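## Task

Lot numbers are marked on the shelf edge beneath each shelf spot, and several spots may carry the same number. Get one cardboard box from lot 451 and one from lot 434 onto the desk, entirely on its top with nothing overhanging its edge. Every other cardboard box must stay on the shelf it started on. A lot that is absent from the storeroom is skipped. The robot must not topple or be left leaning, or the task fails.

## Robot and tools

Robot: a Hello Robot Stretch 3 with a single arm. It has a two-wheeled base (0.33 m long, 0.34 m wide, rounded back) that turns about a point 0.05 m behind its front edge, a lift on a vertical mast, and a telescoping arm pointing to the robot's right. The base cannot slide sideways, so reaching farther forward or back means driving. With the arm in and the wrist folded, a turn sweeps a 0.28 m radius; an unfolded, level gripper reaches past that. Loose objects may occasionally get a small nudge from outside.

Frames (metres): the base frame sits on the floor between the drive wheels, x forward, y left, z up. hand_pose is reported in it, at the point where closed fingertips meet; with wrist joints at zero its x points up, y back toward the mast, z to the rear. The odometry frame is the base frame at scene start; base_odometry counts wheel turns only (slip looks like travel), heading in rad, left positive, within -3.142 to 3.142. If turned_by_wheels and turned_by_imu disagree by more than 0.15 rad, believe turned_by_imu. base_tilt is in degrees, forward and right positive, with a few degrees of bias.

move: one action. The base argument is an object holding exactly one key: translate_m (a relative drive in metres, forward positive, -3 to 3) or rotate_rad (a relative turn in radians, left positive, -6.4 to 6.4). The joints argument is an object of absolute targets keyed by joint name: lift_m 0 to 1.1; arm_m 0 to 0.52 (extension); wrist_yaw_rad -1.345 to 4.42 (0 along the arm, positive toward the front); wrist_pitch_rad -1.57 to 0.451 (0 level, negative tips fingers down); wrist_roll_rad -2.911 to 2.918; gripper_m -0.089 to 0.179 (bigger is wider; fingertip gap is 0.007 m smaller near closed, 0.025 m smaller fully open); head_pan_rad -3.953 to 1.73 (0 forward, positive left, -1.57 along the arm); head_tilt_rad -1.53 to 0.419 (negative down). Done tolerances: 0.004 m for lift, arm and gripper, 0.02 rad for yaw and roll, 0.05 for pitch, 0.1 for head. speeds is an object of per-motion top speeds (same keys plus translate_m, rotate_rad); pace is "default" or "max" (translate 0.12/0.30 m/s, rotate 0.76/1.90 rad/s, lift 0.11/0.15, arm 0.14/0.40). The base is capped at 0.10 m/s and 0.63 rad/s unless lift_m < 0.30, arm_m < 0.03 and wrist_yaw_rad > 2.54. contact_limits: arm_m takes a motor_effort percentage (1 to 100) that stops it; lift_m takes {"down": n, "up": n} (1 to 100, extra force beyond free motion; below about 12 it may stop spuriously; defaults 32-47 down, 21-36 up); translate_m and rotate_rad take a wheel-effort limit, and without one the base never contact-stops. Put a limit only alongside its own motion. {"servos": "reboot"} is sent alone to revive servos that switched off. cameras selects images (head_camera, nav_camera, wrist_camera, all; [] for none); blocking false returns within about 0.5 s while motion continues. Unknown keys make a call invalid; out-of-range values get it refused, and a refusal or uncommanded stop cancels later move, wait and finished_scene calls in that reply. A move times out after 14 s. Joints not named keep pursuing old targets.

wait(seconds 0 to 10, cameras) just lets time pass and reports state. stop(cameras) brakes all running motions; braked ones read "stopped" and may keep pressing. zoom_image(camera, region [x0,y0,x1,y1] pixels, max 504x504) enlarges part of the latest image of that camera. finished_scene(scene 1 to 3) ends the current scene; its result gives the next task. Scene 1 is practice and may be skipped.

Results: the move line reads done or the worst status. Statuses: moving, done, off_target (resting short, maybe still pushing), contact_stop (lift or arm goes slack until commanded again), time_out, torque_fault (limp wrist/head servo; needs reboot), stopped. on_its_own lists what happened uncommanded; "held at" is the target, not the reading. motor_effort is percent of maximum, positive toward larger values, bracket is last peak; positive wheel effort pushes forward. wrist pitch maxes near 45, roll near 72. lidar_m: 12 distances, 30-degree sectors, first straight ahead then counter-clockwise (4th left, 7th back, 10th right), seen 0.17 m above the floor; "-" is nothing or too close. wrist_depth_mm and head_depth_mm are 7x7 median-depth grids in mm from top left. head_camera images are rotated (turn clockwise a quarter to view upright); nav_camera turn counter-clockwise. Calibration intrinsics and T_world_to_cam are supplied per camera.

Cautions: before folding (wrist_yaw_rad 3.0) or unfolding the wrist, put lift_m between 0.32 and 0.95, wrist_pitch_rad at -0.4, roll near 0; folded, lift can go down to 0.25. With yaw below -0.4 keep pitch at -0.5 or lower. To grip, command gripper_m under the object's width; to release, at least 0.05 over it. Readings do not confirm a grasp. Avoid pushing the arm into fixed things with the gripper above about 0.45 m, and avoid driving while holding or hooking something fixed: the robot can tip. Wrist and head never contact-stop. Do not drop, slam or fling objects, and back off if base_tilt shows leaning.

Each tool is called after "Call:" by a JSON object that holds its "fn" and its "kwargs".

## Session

Call:
{"fn": "move", "kwargs": {"joints": {"head_pan_rad": 0.0, "head_tilt_rad": -0.2}, "cameras": ["head_camera", "nav_camera"]}}

Scene clock: 0.70 s.
move: done
base_odometry: x=+0.000 y=+0.000 heading=+0.000
turned_by_wheels: +0.000
turned_by_imu: +0.000
base_tilt: forward=-0.2 right=-1.1
lidar_m: 0.73 0.73 0.86 1.54 2.67 1.26 1.01 1.12 1.82 1.63 1.40 0.83
head_depth_mm: 713 733 764 786 814 849 879 / 690 713 734 758 787 822 849 / 671 692 712 738 764 786 821 / 652 672 692 716 740 766 799 / 633 654 673 694 712 739 762 / 618 635 652 673 695 715 738 / 602 616 635 655 675 694 718
base_status: not commanded
joint_positions: lift_m=+0.374 arm_m=+0.001 wrist_yaw_rad=+3.009 wrist_pitch_rad=-0.462 wrist_roll_rad=+0.000 gripper_m=+0.037 head_pan_rad=+0.000 head_tilt_rad=-0.198
joint_status: all done
measured_speeds: all 0
motor_effort: left_wheel=-0.5(0.7) right_wheel=+0.6(1.1) lift_m=+23.7(23.8) arm_m=-5.1(5.1) wrist_yaw_rad=-0.8(1.1) wrist_pitch_rad=+2.0(2.0) wrist_roll_rad=-0.1(0.2) gripper_m=+0.2(0.8) head_pan_rad=+0.1(2.1) head_tilt_rad=-2.3(8.6)
hand_pose: x=+0.0076 y=+0.0712 z=+0.3774 quat_wxyz=(+0.207, +0.697, +0.116, +0.676) (m; base frame)
wrist_depth_mm: - 139 - - - 915 697 / - 152 - - - 956 723 / - 169 969 - - 961 744 / 857 797 209 859 832 834 772 / 717 720 212 713 695 690 698 / 624 613 130 587 127 597 595 / 543 541 303 359 515 526 522
pictures: head_camera (sideways), nav_camera (sideways)
camera_calibration:
head_camera: T_world_to_cam=[[-0.145285, -0.0462814, -0.988307, 1.30282], [0.0464878, 0.997483, -0.053545, 0.0690643], [0.988297, -0.0537235, -0.142768, 0.135347], [0, 0, 0, 1]] pos_world=[0.0523063, -0.00132291, 1.3106]
nav_camera: T_world_to_cam=[[0.171121, 0.01704, 0.985103, -1.24032], [0.0128826, -0.999804, 0.0150565, 0.0304919], [0.985166, 0.0101142, -0.171307, 0.170171], [0, 0, 0, 1]] pos_world=[0.044205, 0.0498999, 1.25054]

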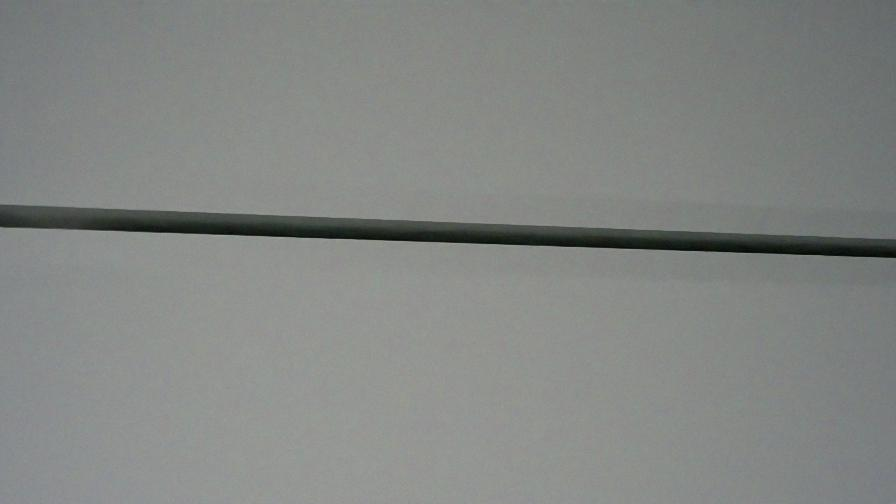

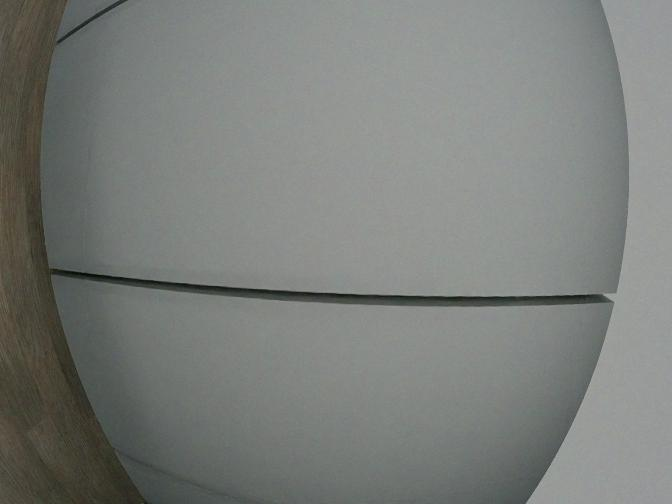

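Call:
{"fn": "move", "kwargs": {"joints": {"head_pan_rad": 1.5, "head_tilt_rad": -0.25}, "cameras": ["nav_camera"]}}

Call:
{"fn": "move", "kwargs": {"joints": {"head_pan_rad": -1.57, "head_tilt_rad": -0.25}, "cameras": ["nav_camera", "head_camera"]}}

Call:
{"fn": "move", "kwargs": {"joints": {"head_pan_rad": -3.1, "head_tilt_rad": -0.25}, "cameras": ["nav_camera", "head_camera"]}}

Scene clock: 7.70 s.
move: done
base_odometry: x=+0.000 y=+0.000 heading=+0.000
turned_by_wheels: +0.000
turned_by_imu: +0.000
base_tilt: forward=-0.3 right=-1.1
lidar_m: 0.73 0.73 0.85 1.54 2.67 1.26 1.01 1.12 1.82 1.63 1.40 0.83
head_depth_mm: 1132 1143 1145 1153 1164 1175 1185 / 1432 1383 1393 1403 1412 1432 1464 / 2592 2683 2765 2883 1834 1853 1669 / 2555 2596 2699 2858 2956 2203 1662 / 2469 2536 2651 2736 2810 2187 1648 / 2393 2437 2541 2680 2767 2180 1626 / 2347 2353 2487 2564 2682 2155 1625
base_status: not commanded
joint_positions: lift_m=+0.374 arm_m=+0.001 wrist_yaw_rad=+3.009 wrist_pitch_rad=-0.462 wrist_roll_rad=+0.000 gripper_m=+0.037 head_pan_rad=+1.536 head_tilt_rad=-0.252
joint_status: all done
measured_speeds: all 0
motor_effort: left_wheel=-0.2(0.8) right_wheel=+1.0(1.1) lift_m=+23.6(23.9) arm_m=-10.8(11.0) wrist_yaw_rad=-0.7(1.5) wrist_pitch_rad=+1.9(2.0) wrist_roll_rad=-0.2(0.3) gripper_m=+0.5(1.0) head_pan_rad=-2.6(5.2) head_tilt_rad=-1.9(5.1)
hand_pose: x=+0.0076 y=+0.0712 z=+0.3774 quat_wxyz=(+0.207, +0.697, +0.116, +0.676) (m; base frame)
wrist_depth_mm: - 139 - - - 913 706 / - 152 - - - 968 722 / - 169 974 - - 964 744 / 878 802 210 845 835 835 777 / 734 728 212 704 696 703 689 / 618 617 130 591 127 603 600 / 540 548 301 360 512 526 526
pictures: nav_camera (sideways)
camera_calibration:
nav_camera: T_world_to_cam=[[-0.0091889, 0.223938, 0.97456, -1.22543], [0.999668, -0.0214168, 0.0143469, 0.0253974], [0.0240848, 0.974368, -0.223667, 0.244187], [0, 0, 0, 1]] pos_world=[-0.0425305, 0.0370357, 1.24851]

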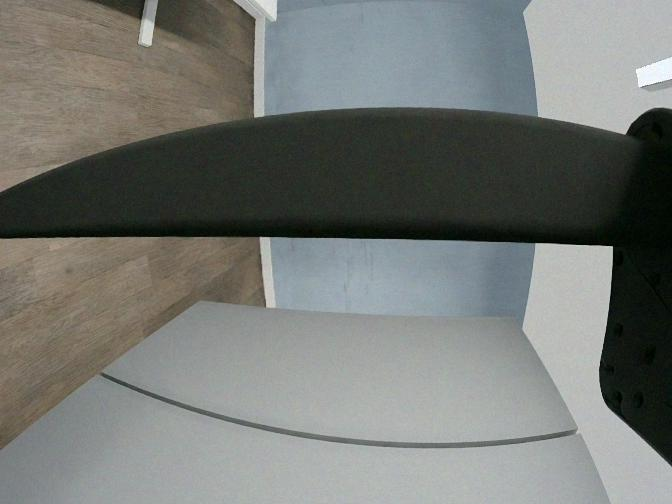

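Scene clock: 10.57 s.
move: done
base_odometry: x=+0.000 y=+0.000 heading=+0.000
turned_by_wheels: +0.000
turned_by_imu: +0.000
base_tilt: forward=-0.2 right=-1.4
lidar_m: 0.73 0.73 0.86 1.54 2.67 1.27 1.01 1.12 1.82 1.64 1.40 0.83
head_depth_mm: 2108 1851 1866 1966 2494 2045 1684 / 2036 2105 2208 2224 2168 2080 1680 / 1981 2070 2162 2236 2291 2096 1663 / 1890 1987 2078 2154 2136 2076 1660 / 1619 1524 1587 1679 1739 1794 1649 / 1787 1880 1962 2028 2086 2054 1629 / 1675 1843 1907 1987 1920 2033 1632
base_status: not commanded
joint_positions: lift_m=+0.374 arm_m=+0.001 wrist_yaw_rad=+3.009 wrist_pitch_rad=-0.462 wrist_roll_rad=+0.000 gripper_m=+0.037 head_pan_rad=-1.578 head_tilt_rad=-0.252
joint_status: all done
measured_speeds: translate_m=+0.000 rotate_rad=+0.000 lift_m=+0.000 arm_m=+0.000 wrist_yaw_rad=+0.000 wrist_pitch_rad=+0.000 wrist_roll_rad=+0.000 head_pan_rad=+0.024 head_tilt_rad=+0.000
motor_effort: left_wheel=-0.2(0.8) right_wheel=+0.3(1.1) lift_m=+23.6(24.2) arm_m=-12.9(13.4) wrist_yaw_rad=+1.3(1.6) wrist_pitch_rad=+1.9(2.1) wrist_roll_rad=+0.0(0.3) gripper_m=+0.3(1.1) head_pan_rad=+4.0(5.3) head_tilt_rad=+2.1(5.4)
hand_pose: x=+0.0076 y=+0.0712 z=+0.3774 quat_wxyz=(+0.207, +0.697, +0.116, +0.676) (m; base frame)
wrist_depth_mm: - 140 - - - 919 707 / - 152 - - - 954 728 / - 170 965 - - 938 750 / 878 810 209 838 810 836 764 / 721 709 213 710 693 703 679 / 620 617 130 594 127 604 593 / 535 554 303 362 515 521 522
pictures: head_camera (sideways), nav_camera (sideways)
camera_calibration:
head_camera: T_world_to_cam=[[-0.0448119, 0.198188, -0.979139, 1.2902], [0.997132, -0.050962, -0.0559506, 0.0663933], [-0.0609876, -0.978838, -0.195336, 0.210174], [0, 0, 0, 1]] pos_world=[0.00443137, -0.0465928, 1.30806]
nav_camera: T_world_to_cam=[[0.0153812, -0.223598, 0.97456, -1.22558], [-0.999878, -0.00624968, 0.0143469, 0.0375947], [0.00288276, -0.974661, -0.223666, 0.244316], [0, 0, 0, 1]] pos_world=[0.0557366, -0.0356761, 1.24851]

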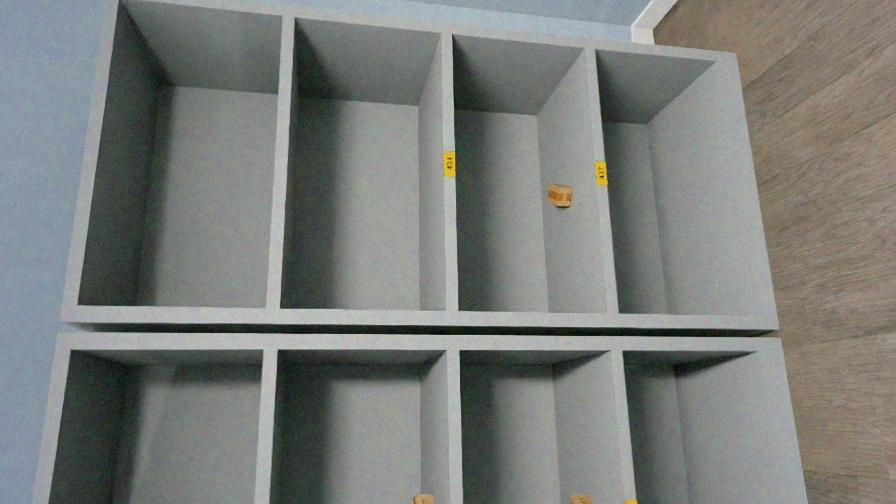

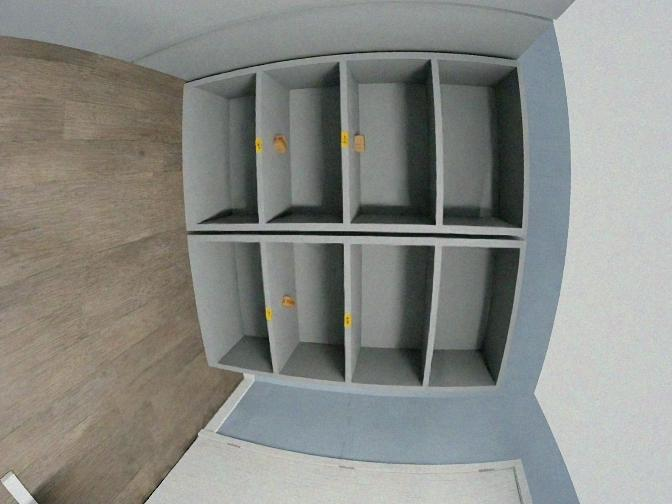

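Scene clock: 11.77 s.
move: done
base_odometry: x=+0.000 y=+0.000 heading=+0.000
turned_by_wheels: +0.000
turned_by_imu: +0.000
base_tilt: forward=-0.3 right=-1.2
lidar_m: 0.73 0.73 0.86 1.53 2.67 1.27 1.01 1.12 1.82 1.63 1.40 0.83
head_depth_mm: 1569 1627 1706 1796 1549 1124 1701 / 1537 1594 1662 1735 1523 1055 1594 / 1478 1536 1600 1691 1505 998 1595 / 1439 1500 1563 1628 1493 993 1604 / 1407 1452 1517 1576 1484 986 1591 / 1364 1415 1470 1537 1463 982 1434 / 1337 1382 1439 1499 1526 974 1524
base_status: not commanded
joint_positions: lift_m=+0.374 arm_m=+0.001 wrist_yaw_rad=+3.009 wrist_pitch_rad=-0.462 wrist_roll_rad=+0.000 gripper_m=+0.037 head_pan_rad=-3.136 head_tilt_rad=-0.252
joint_status: all done
measured_speeds: all 0
motor_effort: left_wheel=-0.6(0.7) right_wheel=+0.5(0.9) lift_m=+23.6(24.2) arm_m=-12.7(13.7) wrist_yaw_rad=+0.3(1.8) wrist_pitch_rad=+1.9(2.0) wrist_roll_rad=-0.3(0.3) gripper_m=+0.2(1.1) head_pan_rad=+2.8(4.8) head_tilt_rad=+3.6(6.4)
hand_pose: x=+0.0076 y=+0.0712 z=+0.3774 quat_wxyz=(+0.207, +0.697, +0.116, +0.676) (m; base frame)
wrist_depth_mm: - 140 - - - 910 706 / - 153 - - - 976 723 / - 168 961 - - 965 758 / 881 809 211 843 826 827 760 / 726 716 212 703 697 697 691 / 616 615 130 593 127 596 598 / 534 553 301 360 513 521 520
pictures: head_camera (sideways), nav_camera (sideways)
camera_calibration:
head_camera: T_world_to_cam=[[0.197592, 0.0473731, -0.979139, 1.28872], [-0.0380525, -0.997708, -0.0559506, 0.072708], [-0.979546, 0.048314, -0.195336, 0.215777], [0, 0, 0, 1]] pos_world=[-0.0405105, 0.00106549, 1.30806]
nav_camera: T_world_to_cam=[[-0.22338, -0.0182738, 0.97456, -1.22412], [-0.01919, 0.999713, 0.0143469, 0.0316125], [-0.974543, -0.015497, -0.223667, 0.250279], [0, 0, 0, 1]] pos_world=[-0.0289306, -0.0500942, 1.24851]

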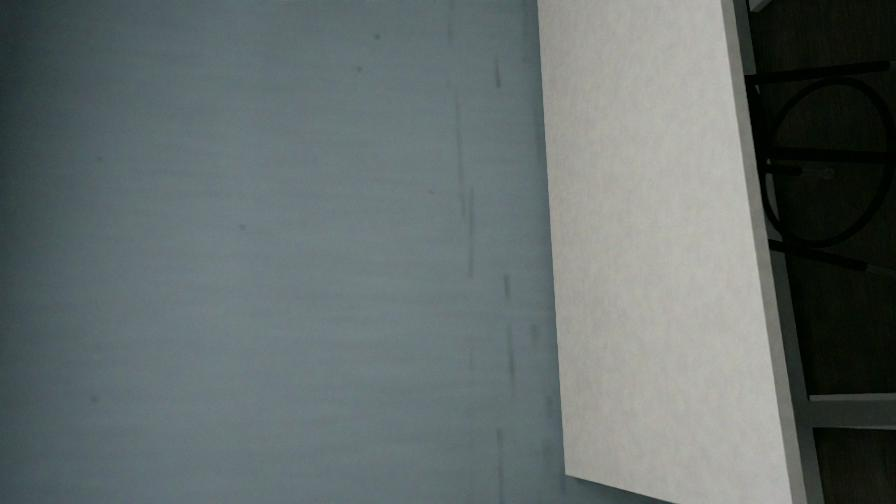

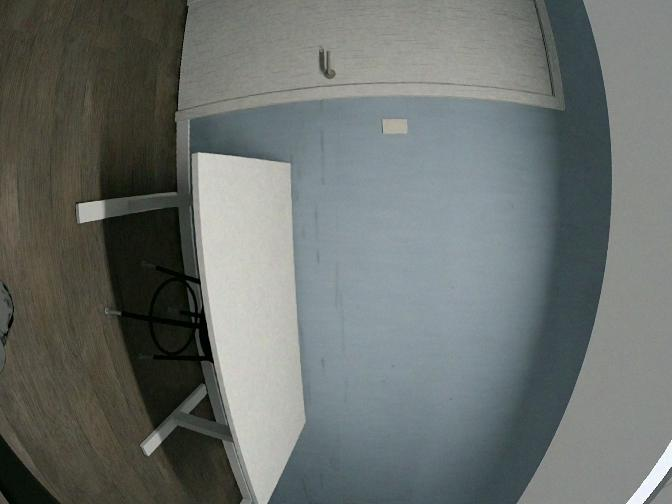

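Call:
{"fn": "move", "kwargs": {"joints": {"head_pan_rad": -1.45, "head_tilt_rad": -0.3}, "cameras": ["head_camera"]}}

Call:
{"fn": "zoom_image", "kwargs": {"camera": "head_camera", "region": [300, 140, 700, 504]}}

Scene clock: 27.83 s.
move: done
base_odometry: x=+0.000 y=+0.000 heading=+0.000
turned_by_wheels: +0.000
turned_by_imu: +0.000
base_tilt: forward=-0.3 right=-1.3
lidar_m: 0.73 0.73 0.86 1.53 2.68 1.26 1.01 1.12 1.83 1.63 1.40 0.83
head_depth_mm: 1817 1973 2081 2188 2267 1994 1596 / 1845 1949 2050 2191 2244 1964 1576 / 1573 1914 2032 2131 2239 1956 1570 / 1594 1884 1922 1737 1804 1859 1572 / 1740 1890 2001 2103 2178 1922 1564 / 1634 1871 1982 2071 2139 1909 1553 / 1645 1856 1954 2046 2127 1901 1542
base_status: not commanded
joint_positions: lift_m=+0.374 arm_m=+0.001 wrist_yaw_rad=+3.009 wrist_pitch_rad=-0.462 wrist_roll_rad=+0.000 gripper_m=+0.037 head_pan_rad=-1.410 head_tilt_rad=-0.298
joint_status: all done
measured_speeds: all 0
motor_effort: left_wheel=-0.3(0.8) right_wheel=-0.1(1.2) lift_m=+23.9(24.6) arm_m=-12.8(13.3) wrist_yaw_rad=-0.9(1.5) wrist_pitch_rad=+1.9(2.0) wrist_roll_rad=+0.1(0.3) gripper_m=+0.5(0.9) head_pan_rad=-3.1(5.6) head_tilt_rad=-4.0(7.9)
hand_pose: x=+0.0076 y=+0.0712 z=+0.3774 quat_wxyz=(+0.207, +0.697, +0.116, +0.676) (m; base frame)
wrist_depth_mm: - 139 - - - 927 712 / - 152 - - - 946 737 / - 169 972 - - 935 755 / 862 801 210 834 836 838 767 / 721 710 212 702 695 704 678 / 617 617 130 592 127 596 601 / 539 552 302 361 518 518 527
pictures: head_camera (sideways)
camera_calibration:
head_camera: T_world_to_cam=[[-0.0845447, 0.231984, -0.969038, 1.27723], [0.991156, 0.119407, -0.0578888, 0.0689497], [0.102281, -0.965363, -0.240028, 0.267349], [0, 0, 0, 1]] pos_world=[0.0122989, -0.046443, 1.30585]

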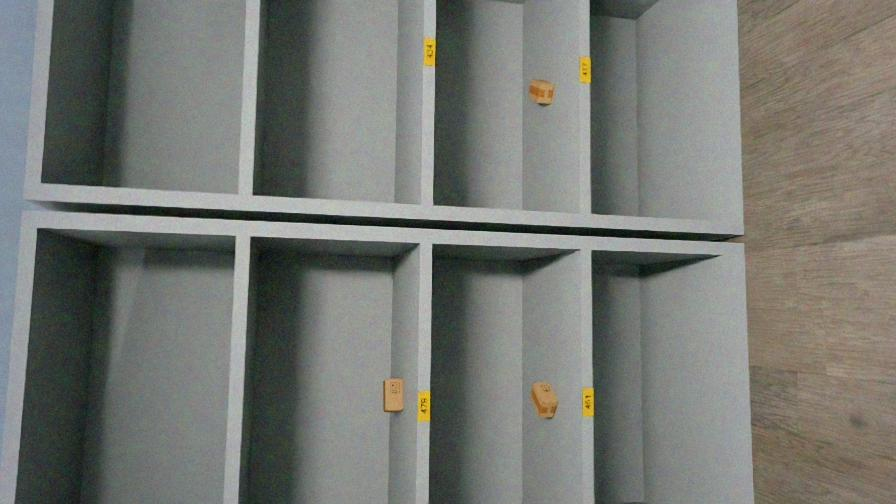

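Scaled by 1.260 from the camera's 896x504 image, which has a finer 1280x720 frame.

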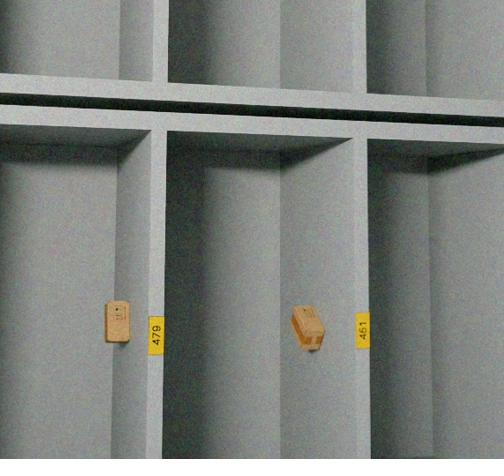

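Call:
{"fn": "zoom_image", "kwargs": {"camera": "head_camera", "region": [570, 386, 606, 418]}}

Call:
{"fn": "zoom_image", "kwargs": {"camera": "head_camera", "region": [406, 389, 442, 425]}}

Call:
{"fn": "zoom_image", "kwargs": {"camera": "head_camera", "region": [412, 34, 448, 70]}}

Call:
{"fn": "zoom_image", "kwargs": {"camera": "head_camera", "region": [567, 52, 603, 88]}}

Scaled by 14.000 from the camera's 896x504 image, which has a finer 1280x720 frame.

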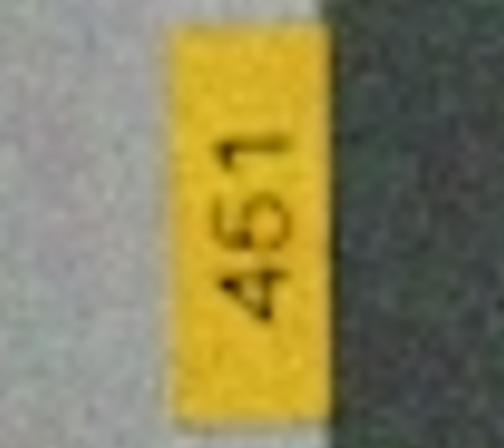

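Scaled by 14.000 from the camera's 896x504 image, which has a finer 1280x720 frame.

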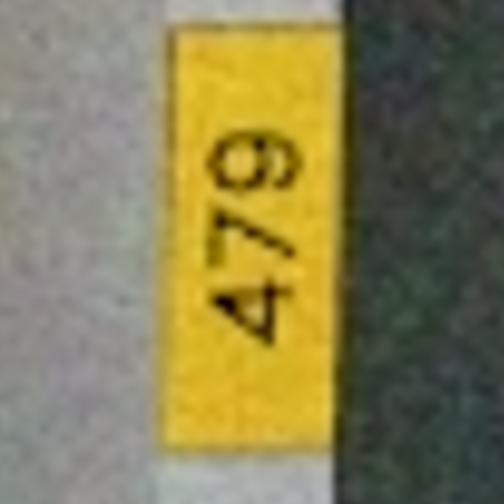

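Scaled by 14.000 from the camera's 896x504 image, which has a finer 1280x720 frame.

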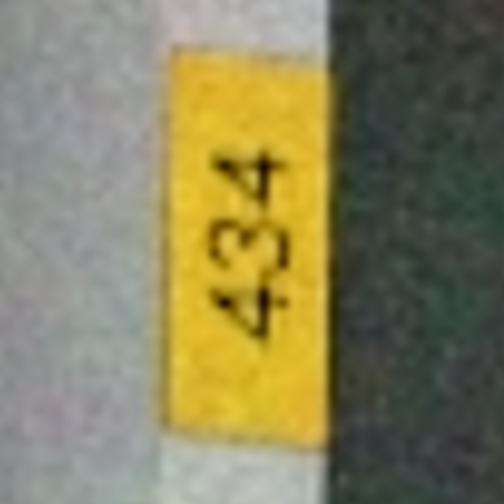

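Scaled by 14.000 from the camera's 896x504 image, which has a finer 1280x720 frame.

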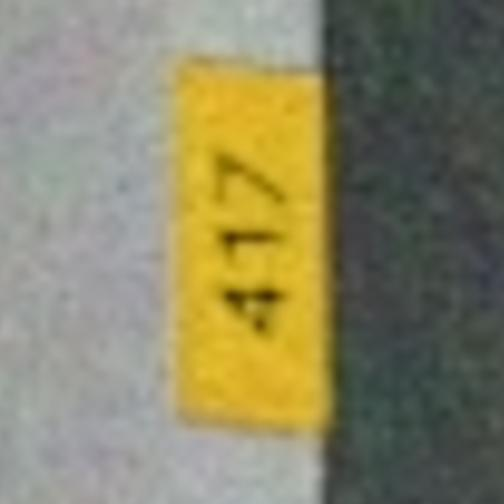

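Call:
{"fn": "zoom_image", "kwargs": {"camera": "head_camera", "region": [578, 390, 598, 414]}}

Call:
{"fn": "zoom_image", "kwargs": {"camera": "head_camera", "region": [526, 370, 570, 430]}}

Scaled by 21.000 from the camera's 896x504 image, which has a finer 1280x720 frame.

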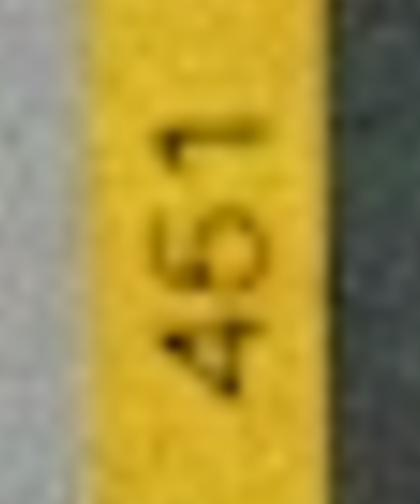

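Scaled by 8.400 from the camera's 896x504 image, which has a finer 1280x720 frame.

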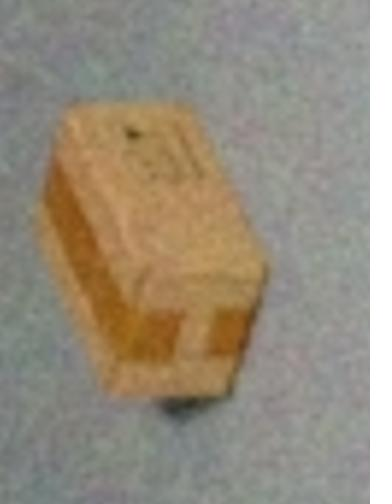

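Call:
{"fn": "move", "kwargs": {"base": {"rotate_rad": -1.09}, "joints": {"lift_m": 0.28, "head_pan_rad": -0.3, "head_tilt_rad": -0.4}, "pace": "max", "cameras": []}}

Call:
{"fn": "move", "kwargs": {"base": {"translate_m": 0.93}, "speeds": {"translate_m": 0.28}, "cameras": ["head_camera"]}}

Scene clock: 174.57 s.
move: done
base_odometry: x=+0.000 y=+0.000 heading=-1.090
turned_by_wheels: -1.090
turned_by_imu: -1.068
base_tilt: forward=-0.5 right=-1.2
lidar_m: 1.46 0.85 0.73 0.73 0.84 1.46 2.67 1.26 1.01 1.12 1.78 1.63
head_depth_mm: 1802 1915 2034 2173 2257 1856 1438 / 1785 1900 2015 2163 2216 1814 1440 / 1480 1502 1633 1965 2125 1815 1431 / 1783 1852 1961 2097 2084 1807 1416 / 1782 1867 1966 2114 2171 1806 1416 / 1767 1887 1965 2102 2176 1783 1414 / 1744 1858 1946 2015 2164 1783 1405
base_status: done
joint_positions: lift_m=+0.280 arm_m=+0.001 wrist_yaw_rad=+3.009 wrist_pitch_rad=-0.463 wrist_roll_rad=+0.000 gripper_m=+0.037 head_pan_rad=-0.295 head_tilt_rad=-0.404
joint_status: all done
measured_speeds: all 0
motor_effort: left_wheel=+6.1(14.2) right_wheel=-10.3(13.8) lift_m=+31.0(31.3) arm_m=-11.9(13.6) wrist_yaw_rad=-1.0(1.7) wrist_pitch_rad=+2.1(2.3) wrist_roll_rad=-0.1(0.3) gripper_m=+0.3(0.9) head_pan_rad=-3.1(6.1) head_tilt_rad=+0.9(6.5)
hand_pose: x=+0.0076 y=+0.0711 z=+0.2828 quat_wxyz=(+0.208, +0.697, +0.117, +0.676) (m; base frame)
wrist_depth_mm: 895 140 770 760 723 688 664 / 989 152 831 825 791 755 715 / 904 169 779 851 834 800 785 / 693 643 210 689 669 673 669 / 587 586 213 557 570 558 556 / 501 299 130 288 127 479 480 / 265 264 251 259 410 424 422
pictures: none
No camera images: "cameras" was empty.

Scene clock: 180.50 s.
move: done
base_odometry: x=+0.430 y=-0.824 heading=-1.090
turned_by_wheels: +0.000
turned_by_imu: +0.001
base_tilt: forward=-0.3 right=-1.3
lidar_m: 0.85 0.57 0.49 0.49 0.57 0.98 3.57 1.61 1.79 1.53 0.84 0.84
head_depth_mm: 943 977 1024 913 1005 992 989 / 969 1068 1142 960 1304 1078 1245 / 969 1057 1135 942 1308 1070 1282 / 706 1051 1132 931 1296 1069 1272 / 723 1042 1119 921 1283 1046 1258 / 746 1046 1114 909 1275 1054 1256 / 770 1040 1111 895 1266 1051 1258
base_status: done
joint_positions: lift_m=+0.280 arm_m=+0.001 wrist_yaw_rad=+3.009 wrist_pitch_rad=-0.463 wrist_roll_rad=+0.000 gripper_m=+0.037 head_pan_rad=-0.300 head_tilt_rad=-0.400
joint_status: not commanded
measured_speeds: all 0
motor_effort: left_wheel=+3.6(13.7) right_wheel=+7.9(11.8) lift_m=+23.2(31.1) arm_m=-9.3(12.9) wrist_yaw_rad=-0.1(2.1) wrist_pitch_rad=+2.2(2.2) wrist_roll_rad=+0.0(0.3) gripper_m=+0.3(1.0) head_pan_rad=-2.9(3.8) head_tilt_rad=+3.4(5.7)
hand_pose: x=+0.0076 y=+0.0711 z=+0.2828 quat_wxyz=(+0.208, +0.697, +0.117, +0.676) (m; base frame)
wrist_depth_mm: 603 139 525 513 493 476 462 / 661 152 579 568 544 512 497 / 741 169 627 623 597 576 549 / 707 644 207 667 641 624 596 / 590 575 212 555 561 559 557 / 500 302 130 290 127 487 478 / 264 264 250 261 408 425 423
pictures: head_camera (sideways)
camera_calibration:
head_camera: T_world_to_cam=[[-0.338496, 0.0562734, -0.939284, 1.23992], [0.328082, 0.942628, -0.0617595, 0.0780257], [0.88192, -0.329068, -0.337538, 0.389502], [0, 0, 0, 1]] pos_world=[0.0505995, -0.0151512, 1.30093]

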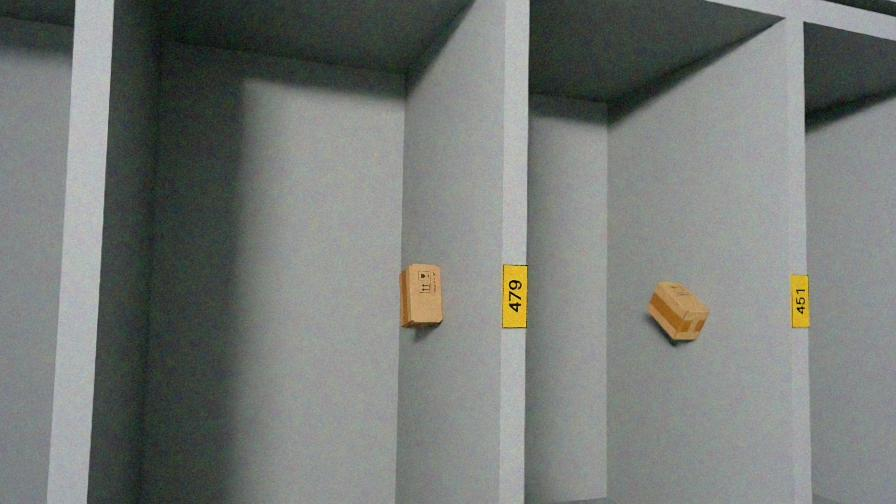

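Call:
{"fn": "move", "kwargs": {"base": {"rotate_rad": 1.32}, "joints": {"head_pan_rad": -1.57, "head_tilt_rad": -0.65}, "pace": "max", "cameras": ["head_camera"]}}

Call:
{"fn": "move", "kwargs": {"joints": {"lift_m": 0.53, "wrist_pitch_rad": -0.4}, "pace": "max", "cameras": []}}

Call:
{"fn": "move", "kwargs": {"joints": {"wrist_yaw_rad": 0.0, "gripper_m": 0.179}, "pace": "max", "cameras": ["head_camera", "wrist_camera"]}}

Scene clock: 234.90 s.
move: done
base_odometry: x=+0.430 y=-0.824 heading=+0.230
turned_by_wheels: +1.320
turned_by_imu: +1.293
base_tilt: forward=-0.4 right=-1.3
lidar_m: 0.49 0.51 0.69 1.86 1.77 1.61 1.79 1.54 0.84 1.18 0.70 0.51
head_depth_mm: 982 1057 866 1086 1030 1198 1235 / 978 1080 856 1319 1095 1330 1231 / 977 1070 845 1321 1082 1365 1228 / 978 1075 834 1309 1080 1354 1214 / 976 1065 820 1303 1110 1364 1208 / 972 1059 862 1301 1105 1341 1195 / 968 1064 849 1265 1097 1300 1196
base_status: done
joint_positions: lift_m=+0.280 arm_m=+0.001 wrist_yaw_rad=+3.009 wrist_pitch_rad=-0.463 wrist_roll_rad=+0.000 gripper_m=+0.037 head_pan_rad=-1.578 head_tilt_rad=-0.650
joint_status: all done
measured_speeds: translate_m=+0.000 rotate_rad=+0.000 lift_m=+0.000 arm_m=+0.000 wrist_yaw_rad=+0.000 wrist_pitch_rad=+0.000 wrist_roll_rad=+0.000 head_pan_rad=+0.024 head_tilt_rad=+0.000
motor_effort: left_wheel=-5.6(14.7) right_wheel=+7.6(14.1) lift_m=+27.5(27.7) arm_m=-12.7(13.2) wrist_yaw_rad=-0.1(1.9) wrist_pitch_rad=+2.1(2.2) wrist_roll_rad=+0.1(0.3) gripper_m=+0.5(1.1) head_pan_rad=+3.3(5.5) head_tilt_rad=-5.5(10.5)
hand_pose: x=+0.0076 y=+0.0711 z=+0.2827 quat_wxyz=(+0.208, +0.697, +0.117, +0.676) (m; base frame)
wrist_depth_mm: - 139 - - - 827 578 / - 152 - - - 809 584 / 877 170 777 845 841 799 589 / 700 643 209 688 670 671 601 / 586 579 213 554 564 566 556 / 504 301 130 289 127 485 484 / 266 263 249 261 411 425 422
pictures: head_camera (sideways)
camera_calibration:
head_camera: T_world_to_cam=[[-0.0421783, 0.562615, -0.825643, 1.08988], [0.997322, -0.0257103, -0.0684684, 0.0826563], [-0.0597488, -0.826319, -0.560023, 0.684751], [0, 0, 0, 1]] pos_world=[0.00444729, -0.0452321, 1.28898]

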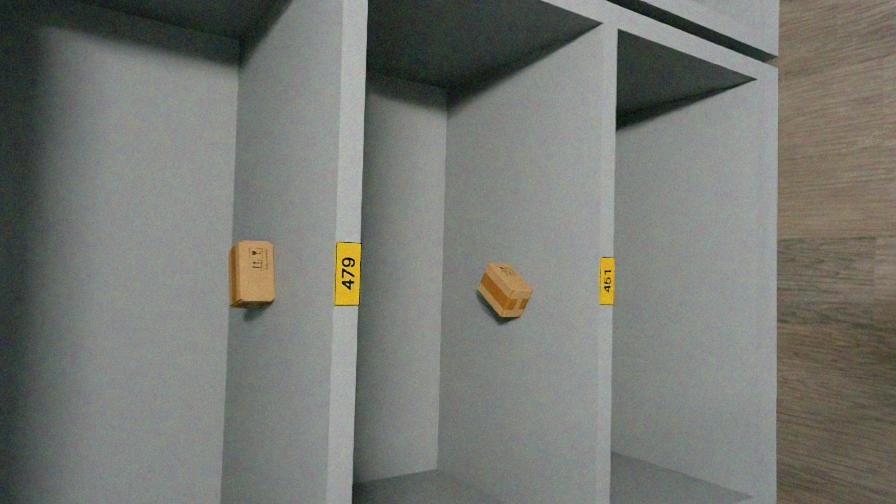

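Scene clock: 237.37 s.
move: done
base_odometry: x=+0.430 y=-0.824 heading=+0.230
turned_by_wheels: +0.000
turned_by_imu: +0.000
base_tilt: forward=-0.4 right=-1.3
lidar_m: 0.49 0.51 0.69 1.86 1.77 1.61 1.78 1.54 0.84 1.18 0.70 0.51
head_depth_mm: 980 1072 867 1107 1036 1196 1230 / 976 1075 855 1336 1093 1331 1221 / 975 1065 845 1322 1084 1356 1224 / 977 1065 834 1313 1086 1364 1208 / 973 1065 820 1300 1112 1351 1200 / 973 1066 862 1300 1108 1331 1202 / 975 1059 849 1239 1092 1294 1189
base_status: not commanded
joint_positions: lift_m=+0.530 arm_m=+0.001 wrist_yaw_rad=+3.009 wrist_pitch_rad=-0.419 wrist_roll_rad=+0.000 gripper_m=+0.037 head_pan_rad=-1.570 head_tilt_rad=-0.650
joint_status: all done
measured_speeds: all 0
motor_effort: left_wheel=-5.5(6.1) right_wheel=+7.2(8.0) lift_m=+27.7(34.2) arm_m=-12.4(13.2) wrist_yaw_rad=-0.5(1.3) wrist_pitch_rad=+3.1(6.2) wrist_roll_rad=+0.2(0.3) gripper_m=+0.4(0.8) head_pan_rad=+4.0(4.1) head_tilt_rad=-4.5(5.5)
hand_pose: x=+0.0083 y=+0.0768 z=+0.5425 quat_wxyz=(+0.193, +0.699, +0.101, +0.681) (m; base frame)
wrist_depth_mm: - 140 - - - 805 575 / - 150 - - - 794 578 / - 164 - - - 795 583 / - - 211 - - 825 587 / 998 973 205 924 979 895 603 / 844 848 132 816 127 807 611 / 729 732 277 713 697 708 626
pictures: none
No camera images: "cameras" was empty.

Scene clock: 239.33 s.
move: done
base_odometry: x=+0.430 y=-0.824 heading=+0.230
turned_by_wheels: +0.000
turned_by_imu: +0.000
base_tilt: forward=-0.3 right=-1.1
lidar_m: 0.49 0.51 0.69 1.86 1.76 1.61 1.78 1.54 0.84 1.18 0.70 0.51
head_depth_mm: 980 1066 869 1110 1037 1201 1234 / 980 1074 858 1328 1099 1341 1225 / 976 1064 844 1327 1090 1364 1223 / 981 1058 828 1310 1078 1354 1210 / 977 1065 819 1307 1111 1363 1209 / 977 1062 863 1305 1100 1335 1207 / 973 1057 850 1252 1087 1297 1196
base_status: not commanded
joint_positions: lift_m=+0.530 arm_m=+0.001 wrist_yaw_rad=+0.003 wrist_pitch_rad=-0.419 wrist_roll_rad=+0.000 gripper_m=+0.179 head_pan_rad=-1.570 head_tilt_rad=-0.650
joint_status: all done
measured_speeds: all 0
motor_effort: left_wheel=-5.5(5.8) right_wheel=+6.9(7.9) lift_m=+23.2(27.7) arm_m=-11.5(12.5) wrist_yaw_rad=-3.0(8.9) wrist_pitch_rad=+2.9(3.2) wrist_roll_rad=+0.2(0.3) gripper_m=+0.7(84.2) head_pan_rad=+3.6(4.2) head_tilt_rad=-4.2(5.1)
hand_pose: x=-0.0208 y=-0.3698 z=+0.5424 quat_wxyz=(+0.692, +0.148, -0.691, -0.146) (m; base frame)
wrist_depth_mm: 546 642 642 616 618 592 510 / 505 496 484 479 477 673 489 / 577 706 - - - 844 539 / 617 704 - - - 819 590 / 607 149 - - - 769 632 / 118 141 781 784 771 760 121 / 118 704 722 734 720 696 108
pictures: head_camera (sideways), wrist_camera
camera_calibration:
head_camera: T_world_to_cam=[[-0.0467269, 0.562255, -0.825643, 1.0899], [0.997497, -0.0176439, -0.0684684, 0.0826552], [-0.0530643, -0.826775, -0.560024, 0.68471], [0, 0, 0, 1]] pos_world=[0.00481315, -0.0452439, 1.28898]
wrist_camera: T_world_to_cam=[[-0.998878, -0.0399213, -0.0254871, -0.0150769], [-0.00249964, 0.5818, -0.813328, 0.688832], [0.0472975, -0.812352, -0.581246, 0.182033], [0, 0, 0, 1]] pos_world=[-0.0219479, -0.253489, 0.665668]

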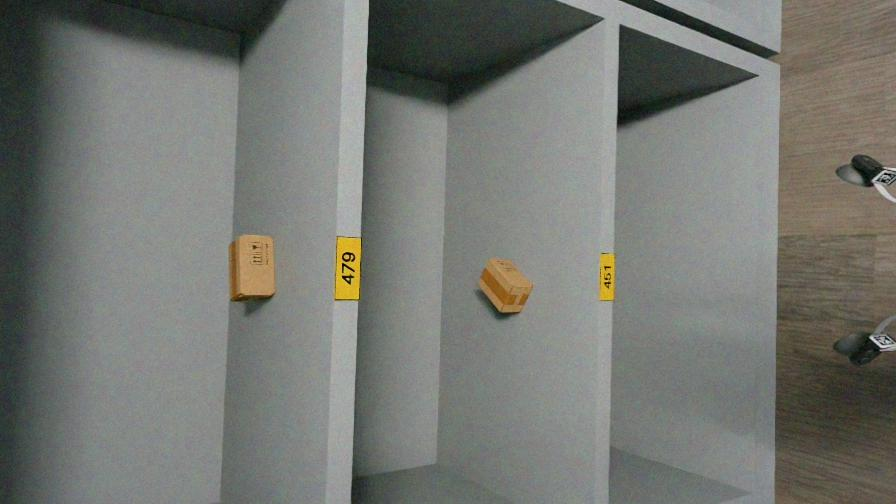

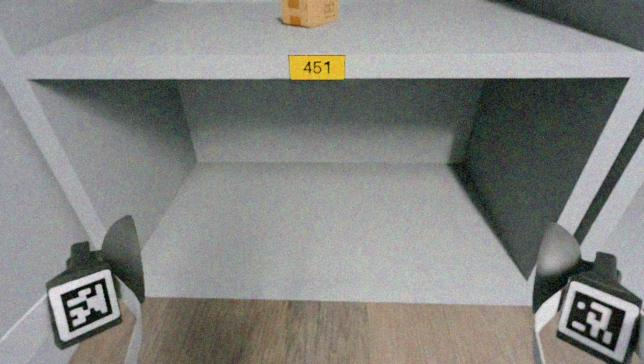

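Call:
{"fn": "zoom_image", "kwargs": {"camera": "head_camera", "region": [460, 240, 550, 330]}}

Call:
{"fn": "move", "kwargs": {"joints": {"wrist_pitch_rad": -0.05}, "cameras": ["wrist_camera"]}}

Scaled by 5.600 from the camera's 896x504 image, which has a finer 1280x720 frame.

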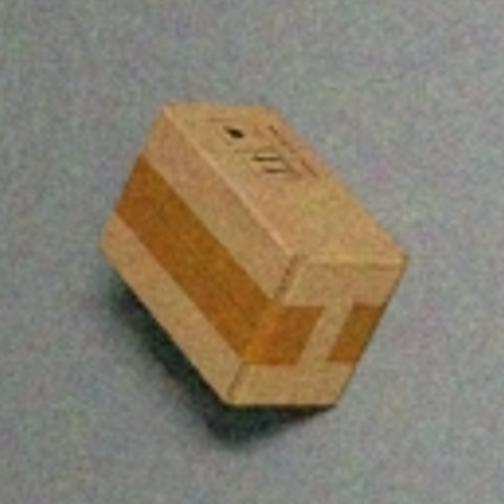

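Scene clock: 247.13 s.
move: done
base_odometry: x=+0.430 y=-0.824 heading=+0.230
turned_by_wheels: +0.000
turned_by_imu: +0.000
base_tilt: forward=-0.3 right=-1.2
lidar_m: 0.49 0.50 0.69 1.86 1.76 1.61 1.78 1.54 0.84 1.18 0.70 0.51
head_depth_mm: 973 1068 868 1100 1034 1199 1239 / 978 1079 857 1328 1096 1340 1225 / 976 1073 839 1315 1091 1358 1196 / 973 1073 830 1306 1086 1363 1210 / 974 1061 822 1310 1108 1346 1184 / 974 1064 869 1308 1103 1341 1201 / 974 1063 847 1243 1092 1293 1205
base_status: not commanded
joint_positions: lift_m=+0.530 arm_m=+0.001 wrist_yaw_rad=+0.003 wrist_pitch_rad=-0.073 wrist_roll_rad=+0.000 gripper_m=+0.179 head_pan_rad=-1.570 head_tilt_rad=-0.650
joint_status: all done
measured_speeds: all 0
motor_effort: left_wheel=-5.6(5.7) right_wheel=+6.7(7.8) lift_m=+23.6(24.5) arm_m=-10.2(10.5) wrist_yaw_rad=-4.1(4.6) wrist_pitch_rad=+3.8(5.7) wrist_roll_rad=-0.1(0.3) gripper_m=+0.5(1.0) head_pan_rad=+3.3(4.0) head_tilt_rad=-3.3(3.9)
hand_pose: x=-0.0206 y=-0.3993 z=+0.6259 quat_wxyz=(+0.707, +0.027, -0.706, -0.025) (m; base frame)
wrist_depth_mm: 574 705 - - - 767 537 / 573 708 - - - 773 539 / 546 704 - - - 832 532 / 551 623 629 638 638 637 519 / 549 148 - - - 514 511 / 119 127 - - - 894 121 / 118 725 - - - 813 108
pictures: wrist_camera
camera_calibration:
wrist_camera: T_world_to_cam=[[-0.998845, -0.0466552, -0.0114873, -0.0254183], [-0.00162468, 0.271736, -0.962371, 0.743397], [0.0480211, -0.96124, -0.271497, -0.0467589], [0, 0, 0, 1]] pos_world=[-0.0219357, -0.24814, 0.702436]

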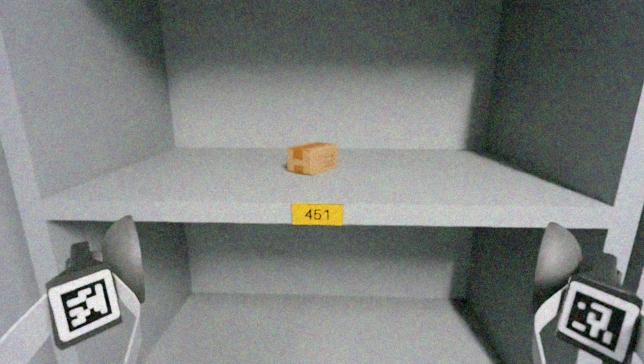

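Call:
{"fn": "zoom_image", "kwargs": {"camera": "wrist_camera", "region": [270, 130, 354, 190]}}

Scaled by 6.000.

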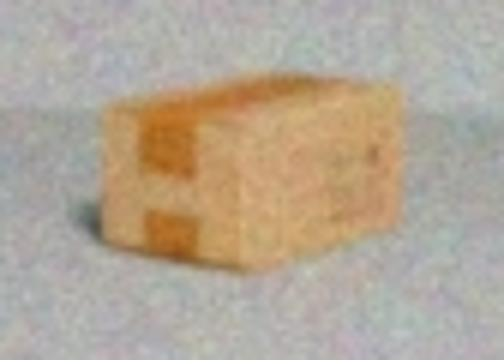

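Call:
{"fn": "move", "kwargs": {"base": {"rotate_rad": -0.5385}, "joints": {"wrist_pitch_rad": -0.5, "lift_m": 0.6}, "pace": "max", "cameras": []}}

Call:
{"fn": "move", "kwargs": {"base": {"translate_m": 0.297}, "pace": "max", "cameras": []}}

Call:
{"fn": "move", "kwargs": {"base": {"rotate_rad": 0.5385}, "pace": "max", "cameras": []}}

Call:
{"fn": "move", "kwargs": {"joints": {"wrist_yaw_rad": -0.69, "arm_m": 0.15}, "cameras": ["wrist_camera", "head_camera"]}}

Scene clock: 355.30 s.
move: done
base_odometry: x=+0.430 y=-0.824 heading=-0.308
turned_by_wheels: -0.538
turned_by_imu: -0.530
base_tilt: forward=-0.2 right=-1.3
lidar_m: 0.51 0.49 0.51 0.68 1.80 2.50 1.61 1.79 1.54 0.84 1.18 0.71
head_depth_mm: 1393 1465 1664 1543 1746 1457 1241 / 1300 1380 1691 1417 1706 1452 1224 / 1196 1276 1554 1377 1636 1455 1223 / 699 776 871 1006 1172 1375 1218 / 781 873 898 1143 1143 1347 1209 / 964 1069 860 1305 1094 1339 1204 / 971 1048 798 1260 1025 1330 1175
base_status: done
joint_positions: lift_m=+0.600 arm_m=+0.001 wrist_yaw_rad=+0.003 wrist_pitch_rad=-0.511 wrist_roll_rad=+0.000 gripper_m=+0.179 head_pan_rad=-1.570 head_tilt_rad=-0.650
joint_status: all done
measured_speeds: all 0
motor_effort: left_wheel=+8.0(12.0) right_wheel=-9.1(13.4) lift_m=+23.4(33.4) arm_m=-8.3(9.3) wrist_yaw_rad=-3.2(4.2) wrist_pitch_rad=+1.5(3.9) wrist_roll_rad=-0.2(0.3) gripper_m=+0.6(1.2) head_pan_rad=+3.0(4.0) head_tilt_rad=-2.4(2.9)
hand_pose: x=-0.0210 y=-0.3573 z=+0.5924 quat_wxyz=(+0.685, +0.180, -0.684, -0.178) (m; base frame)
wrist_depth_mm: 604 645 649 589 718 - - / 475 495 566 689 - - - / - - - 791 - - - / - - - 870 - - - / - 143 - 911 977 991 959 / 119 140 831 845 852 834 122 / 118 740 762 753 747 727 108
pictures: none
No camera images: "cameras" was empty.

Scene clock: 359.23 s.
move: done
base_odometry: x=+0.713 y=-0.914 heading=-0.308
turned_by_wheels: +0.000
turned_by_imu: +0.000
base_tilt: forward=-0.4 right=-1.3
lidar_m: 0.25 0.24 0.24 0.33 0.88 2.32 1.90 2.04 0.88 0.94 0.70 0.34
head_depth_mm: 724 781 871 1240 1662 1473 1234 / 813 865 889 1021 1155 1384 1221 / 922 995 845 1180 1130 1362 1223 / 989 1084 779 1310 1048 1354 1211 / 931 1022 767 1268 1034 1276 1180 / 886 965 756 1197 997 1243 1137 / 838 925 747 1136 1018 880 1132
base_status: done
joint_positions: lift_m=+0.600 arm_m=+0.001 wrist_yaw_rad=+0.003 wrist_pitch_rad=-0.511 wrist_roll_rad=+0.000 gripper_m=+0.179 head_pan_rad=-1.570 head_tilt_rad=-0.650
joint_status: not commanded
measured_speeds: all 0
motor_effort: left_wheel=+8.0(11.6) right_wheel=+0.6(10.1) lift_m=+26.6(26.6) arm_m=-13.1(13.1) wrist_yaw_rad=-3.2(4.1) wrist_pitch_rad=+1.7(1.8) wrist_roll_rad=-0.1(0.3) gripper_m=+0.2(1.1) head_pan_rad=+2.3(3.9) head_tilt_rad=-1.2(3.1)
hand_pose: x=-0.0210 y=-0.3572 z=+0.5923 quat_wxyz=(+0.685, +0.180, -0.683, -0.178) (m; base frame)
wrist_depth_mm: 613 569 579 618 615 576 - / 468 470 460 478 683 659 - / 371 382 415 - 812 - - / 354 - - - 867 - - / 711 144 - - 910 975 970 / 118 127 - 822 850 813 121 / 119 - 720 746 743 726 108
pictures: none
No camera images: "cameras" was empty.

Scene clock: 361.03 s.
move: done
base_odometry: x=+0.713 y=-0.914 heading=+0.230
turned_by_wheels: +0.538
turned_by_imu: +0.529
base_tilt: forward=-0.4 right=-1.2
lidar_m: 0.24 0.24 0.33 0.89 2.93 1.91 2.04 0.89 0.94 0.68 0.34 0.25
head_depth_mm: 849 938 782 1210 1063 1272 1174 / 848 937 775 1206 1031 1268 1183 / 842 940 786 1200 1047 1268 1164 / 843 936 777 1194 1038 1249 1163 / 844 934 768 1195 1038 1249 1157 / 756 775 710 744 849 923 1135 / 494 519 585 649 731 773 794
base_status: done
joint_positions: lift_m=+0.600 arm_m=+0.001 wrist_yaw_rad=+0.002 wrist_pitch_rad=-0.511 wrist_roll_rad=+0.000 gripper_m=+0.179 head_pan_rad=-1.570 head_tilt_rad=-0.650
joint_status: not commanded
measured_speeds: all 0
motor_effort: left_wheel=-8.4(13.5) right_wheel=+9.1(12.3) lift_m=+27.5(28.3) arm_m=-12.5(14.1) wrist_yaw_rad=-2.1(4.2) wrist_pitch_rad=+1.6(1.7) wrist_roll_rad=-0.2(0.4) gripper_m=+0.6(1.1) head_pan_rad=+2.6(3.2) head_tilt_rad=-1.6(1.8)
hand_pose: x=-0.0210 y=-0.3572 z=+0.5923 quat_wxyz=(+0.685, +0.180, -0.684, -0.178) (m; base frame)
wrist_depth_mm: 316 339 564 630 617 523 591 / 332 370 465 456 445 442 438 / 330 397 394 390 386 382 378 / 332 436 577 - - - 889 / 317 469 643 - - - 789 / 119 435 651 - - - 118 / 118 504 721 715 707 709 108
pictures: none
No camera images: "cameras" was empty.

Scene clock: 363.40 s.
move: done
base_odometry: x=+0.713 y=-0.914 heading=+0.230
turned_by_wheels: +0.000
turned_by_imu: +0.000
base_tilt: forward=-0.3 right=-1.1
lidar_m: 0.24 0.24 0.33 0.89 2.94 1.91 2.03 0.88 0.94 0.68 0.34 0.25
head_depth_mm: 849 944 782 1195 1069 1267 1178 / 845 939 780 1205 1025 1274 485 / 843 935 791 1198 1046 898 466 / 842 934 778 1196 1046 922 478 / 844 935 771 1194 1028 1252 1152 / 755 778 711 743 852 922 1124 / 493 518 583 649 733 774 792
base_status: not commanded
joint_positions: lift_m=+0.600 arm_m=+0.150 wrist_yaw_rad=-0.687 wrist_pitch_rad=-0.512 wrist_roll_rad=+0.000 gripper_m=+0.179 head_pan_rad=-1.570 head_tilt_rad=-0.650
joint_status: all done
measured_speeds: all 0
motor_effort: left_wheel=-8.8(9.2) right_wheel=+8.9(10.1) lift_m=+30.0(30.3) arm_m=+12.6(15.6) wrist_yaw_rad=-2.9(6.1) wrist_pitch_rad=+1.8(1.9) wrist_roll_rad=+0.1(0.3) gripper_m=+0.7(1.1) head_pan_rad=+2.3(2.9) head_tilt_rad=-0.6(2.1)
hand_pose: x=-0.1557 y=-0.4585 z=+0.5922 quat_wxyz=(+0.584, -0.062, -0.704, -0.399) (m; base frame)
wrist_depth_mm: 513 562 587 618 605 543 600 / 472 463 404 456 451 497 - / 368 366 362 359 389 665 - / 303 298 300 318 875 751 - / 257 256 280 - - 833 951 / 119 140 - - 814 837 121 / 116 - - - 740 727 108
pictures: head_camera (sideways), wrist_camera
camera_calibration:
head_camera: T_world_to_cam=[[-0.0468257, 0.562247, -0.825643, 1.0899], [0.9975, -0.0174688, -0.0684684, 0.0826552], [-0.0529191, -0.826785, -0.560023, 0.684709], [0, 0, 0, 1]] pos_world=[0.00482109, -0.0452442, 1.28898]
wrist_camera: T_world_to_cam=[[-0.79411, 0.607093, -0.0287726, 0.178387], [0.41462, 0.506515, -0.755998, 0.777062], [-0.444388, -0.612275, -0.653941, 0.203536], [0, 0, 0, 1]] pos_world=[-0.0900778, -0.377271, 0.72569]

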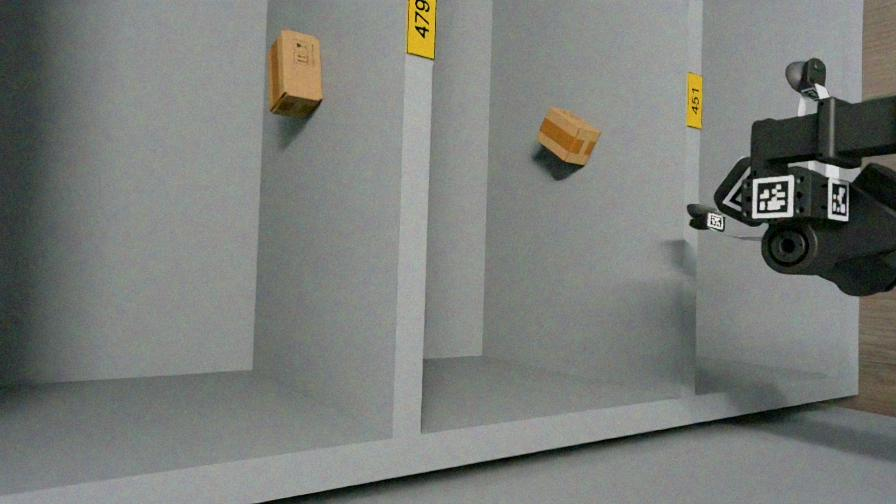

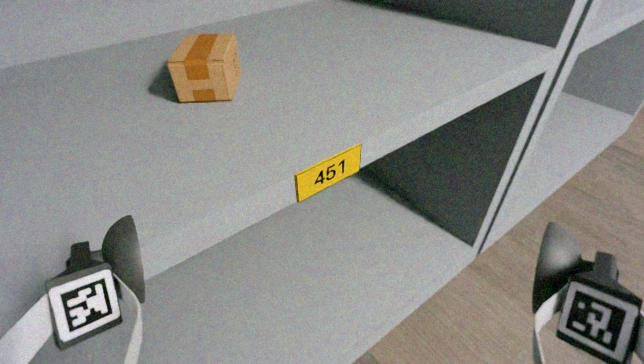

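Call:
{"fn": "move", "kwargs": {"joints": {"wrist_yaw_rad": -0.655, "arm_m": 0.38, "lift_m": 0.578}, "contact_limits": {"arm_m": 45}, "cameras": ["wrist_camera"]}}

Scene clock: 412.90 s.
move: done
base_odometry: x=+0.713 y=-0.914 heading=+0.230
turned_by_wheels: +0.000
turned_by_imu: +0.000
base_tilt: forward=-0.3 right=-1.2
lidar_m: 0.24 0.24 0.33 0.89 2.94 1.90 2.04 0.88 0.94 0.68 0.34 0.25
head_depth_mm: 848 936 781 1203 1068 1278 1178 / 843 940 779 1199 1030 933 1151 / 847 937 786 1198 984 600 1147 / 845 936 781 1202 976 1255 1160 / 842 933 768 1196 1036 1243 1158 / 754 775 710 741 853 919 1130 / 494 518 583 647 733 771 794
base_status: not commanded
joint_positions: lift_m=+0.578 arm_m=+0.380 wrist_yaw_rad=-0.658 wrist_pitch_rad=-0.512 wrist_roll_rad=+0.000 gripper_m=+0.179 head_pan_rad=-1.570 head_tilt_rad=-0.650
joint_status: all done
measured_speeds: all 0
motor_effort: left_wheel=-8.4(9.0) right_wheel=+8.7(9.5) lift_m=+31.0(31.1) arm_m=+12.6(15.3) wrist_yaw_rad=+0.2(4.5) wrist_pitch_rad=+1.7(1.9) wrist_roll_rad=+0.1(0.3) gripper_m=+0.5(1.1) head_pan_rad=+1.7(2.8) head_tilt_rad=+1.3(1.7)
contact_limits: arm_m 45 (drawing in: default 31, maximum 55; extending or still: default 40, maximum 69)
hand_pose: x=-0.1509 y=-0.6923 z=+0.5702 quat_wxyz=(+0.590, -0.051, -0.705, -0.391) (m; base frame)
wrist_depth_mm: 330 374 427 486 531 525 461 / 350 385 404 361 393 387 383 / 325 323 317 221 310 307 306 / 265 262 262 242 257 255 252 / 225 217 222 221 219 217 215 / 119 145 194 193 191 186 121 / 118 168 171 171 169 165 108
pictures: wrist_camera
camera_calibration:
wrist_camera: T_world_to_cam=[[-0.811361, 0.583836, -0.0287838, 0.304815], [0.399922, 0.518514, -0.755782, 0.882758], [-0.426328, -0.624723, -0.654191, 0.0423577], [0, 0, 0, 1]] pos_world=[-0.0876612, -0.609222, 0.703656]

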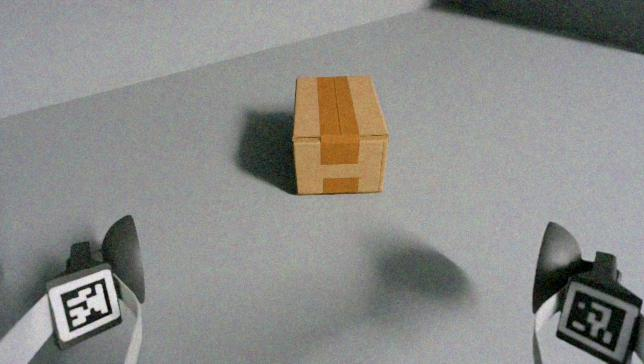

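Call:
{"fn": "move", "kwargs": {"base": {"translate_m": -0.069}, "joints": {"arm_m": 0.469, "lift_m": 0.571}, "speeds": {"translate_m": 0.05, "arm_m": 0.065, "lift_m": 0.03}, "contact_limits": {"arm_m": 40, "lift_m": {"down": 15}}, "cameras": ["wrist_camera"]}}

Scene clock: 431.70 s.
move: done
base_odometry: x=+0.646 y=-0.930 heading=+0.230
turned_by_wheels: +0.000
turned_by_imu: +0.000
base_tilt: forward=-0.2 right=-1.1
lidar_m: 0.30 0.32 0.43 1.16 2.84 1.85 1.97 0.83 0.85 0.95 0.43 0.32
head_depth_mm: 844 939 810 1201 1065 1277 1183 / 847 938 774 1204 1055 933 1148 / 846 940 782 1201 756 613 1148 / 843 933 777 1205 761 1262 1157 / 843 938 764 1195 1036 1252 1153 / 846 918 757 1048 989 1012 1149 / 699 709 675 689 804 900 1023
base_status: done
joint_positions: lift_m=+0.571 arm_m=+0.469 wrist_yaw_rad=-0.658 wrist_pitch_rad=-0.512 wrist_roll_rad=+0.000 gripper_m=+0.179 head_pan_rad=-1.570 head_tilt_rad=-0.650
joint_status: all done
measured_speeds: all 0
motor_effort: left_wheel=-8.7(12.2) right_wheel=-2.1(7.8) lift_m=+24.0(29.9) arm_m=+12.4(14.2) wrist_yaw_rad=+1.6(3.3) wrist_pitch_rad=+1.8(1.9) wrist_roll_rad=+0.0(0.3) gripper_m=+0.7(1.1) head_pan_rad=+1.3(2.0) head_tilt_rad=+2.3(2.8)
contact_limits: arm_m 40 (drawing in: default 31, maximum 55; extending or still: default 40, maximum 69); lift_m down 15 (down: maximum 72; up: maximum 65)
hand_pose: x=-0.1509 y=-0.7813 z=+0.5632 quat_wxyz=(+0.590, -0.051, -0.705, -0.391) (m; base frame)
wrist_depth_mm: 259 293 336 397 465 470 413 / 278 312 353 379 374 369 367 / 290 305 304 301 297 293 290 / 253 252 250 170 237 243 241 / 215 207 211 145 203 208 207 / 119 145 184 126 132 177 121 / 116 161 160 142 154 157 108
pictures: wrist_camera
camera_calibration:
wrist_camera: T_world_to_cam=[[-0.811377, 0.583814, -0.0287853, 0.356564], [0.399928, 0.518551, -0.755753, 0.923619], [-0.426293, -0.624713, -0.654224, -0.0177943], [0, 0, 0, 1]] pos_world=[-0.0876584, -0.698227, 0.696651]

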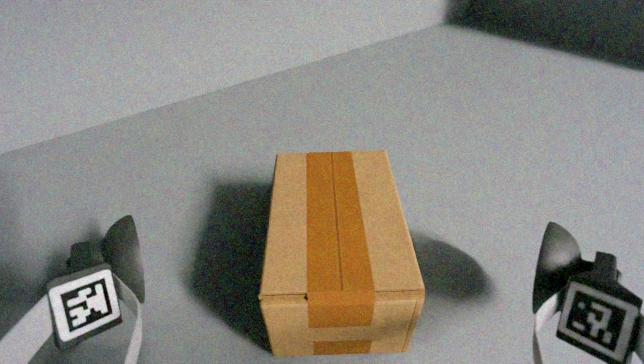

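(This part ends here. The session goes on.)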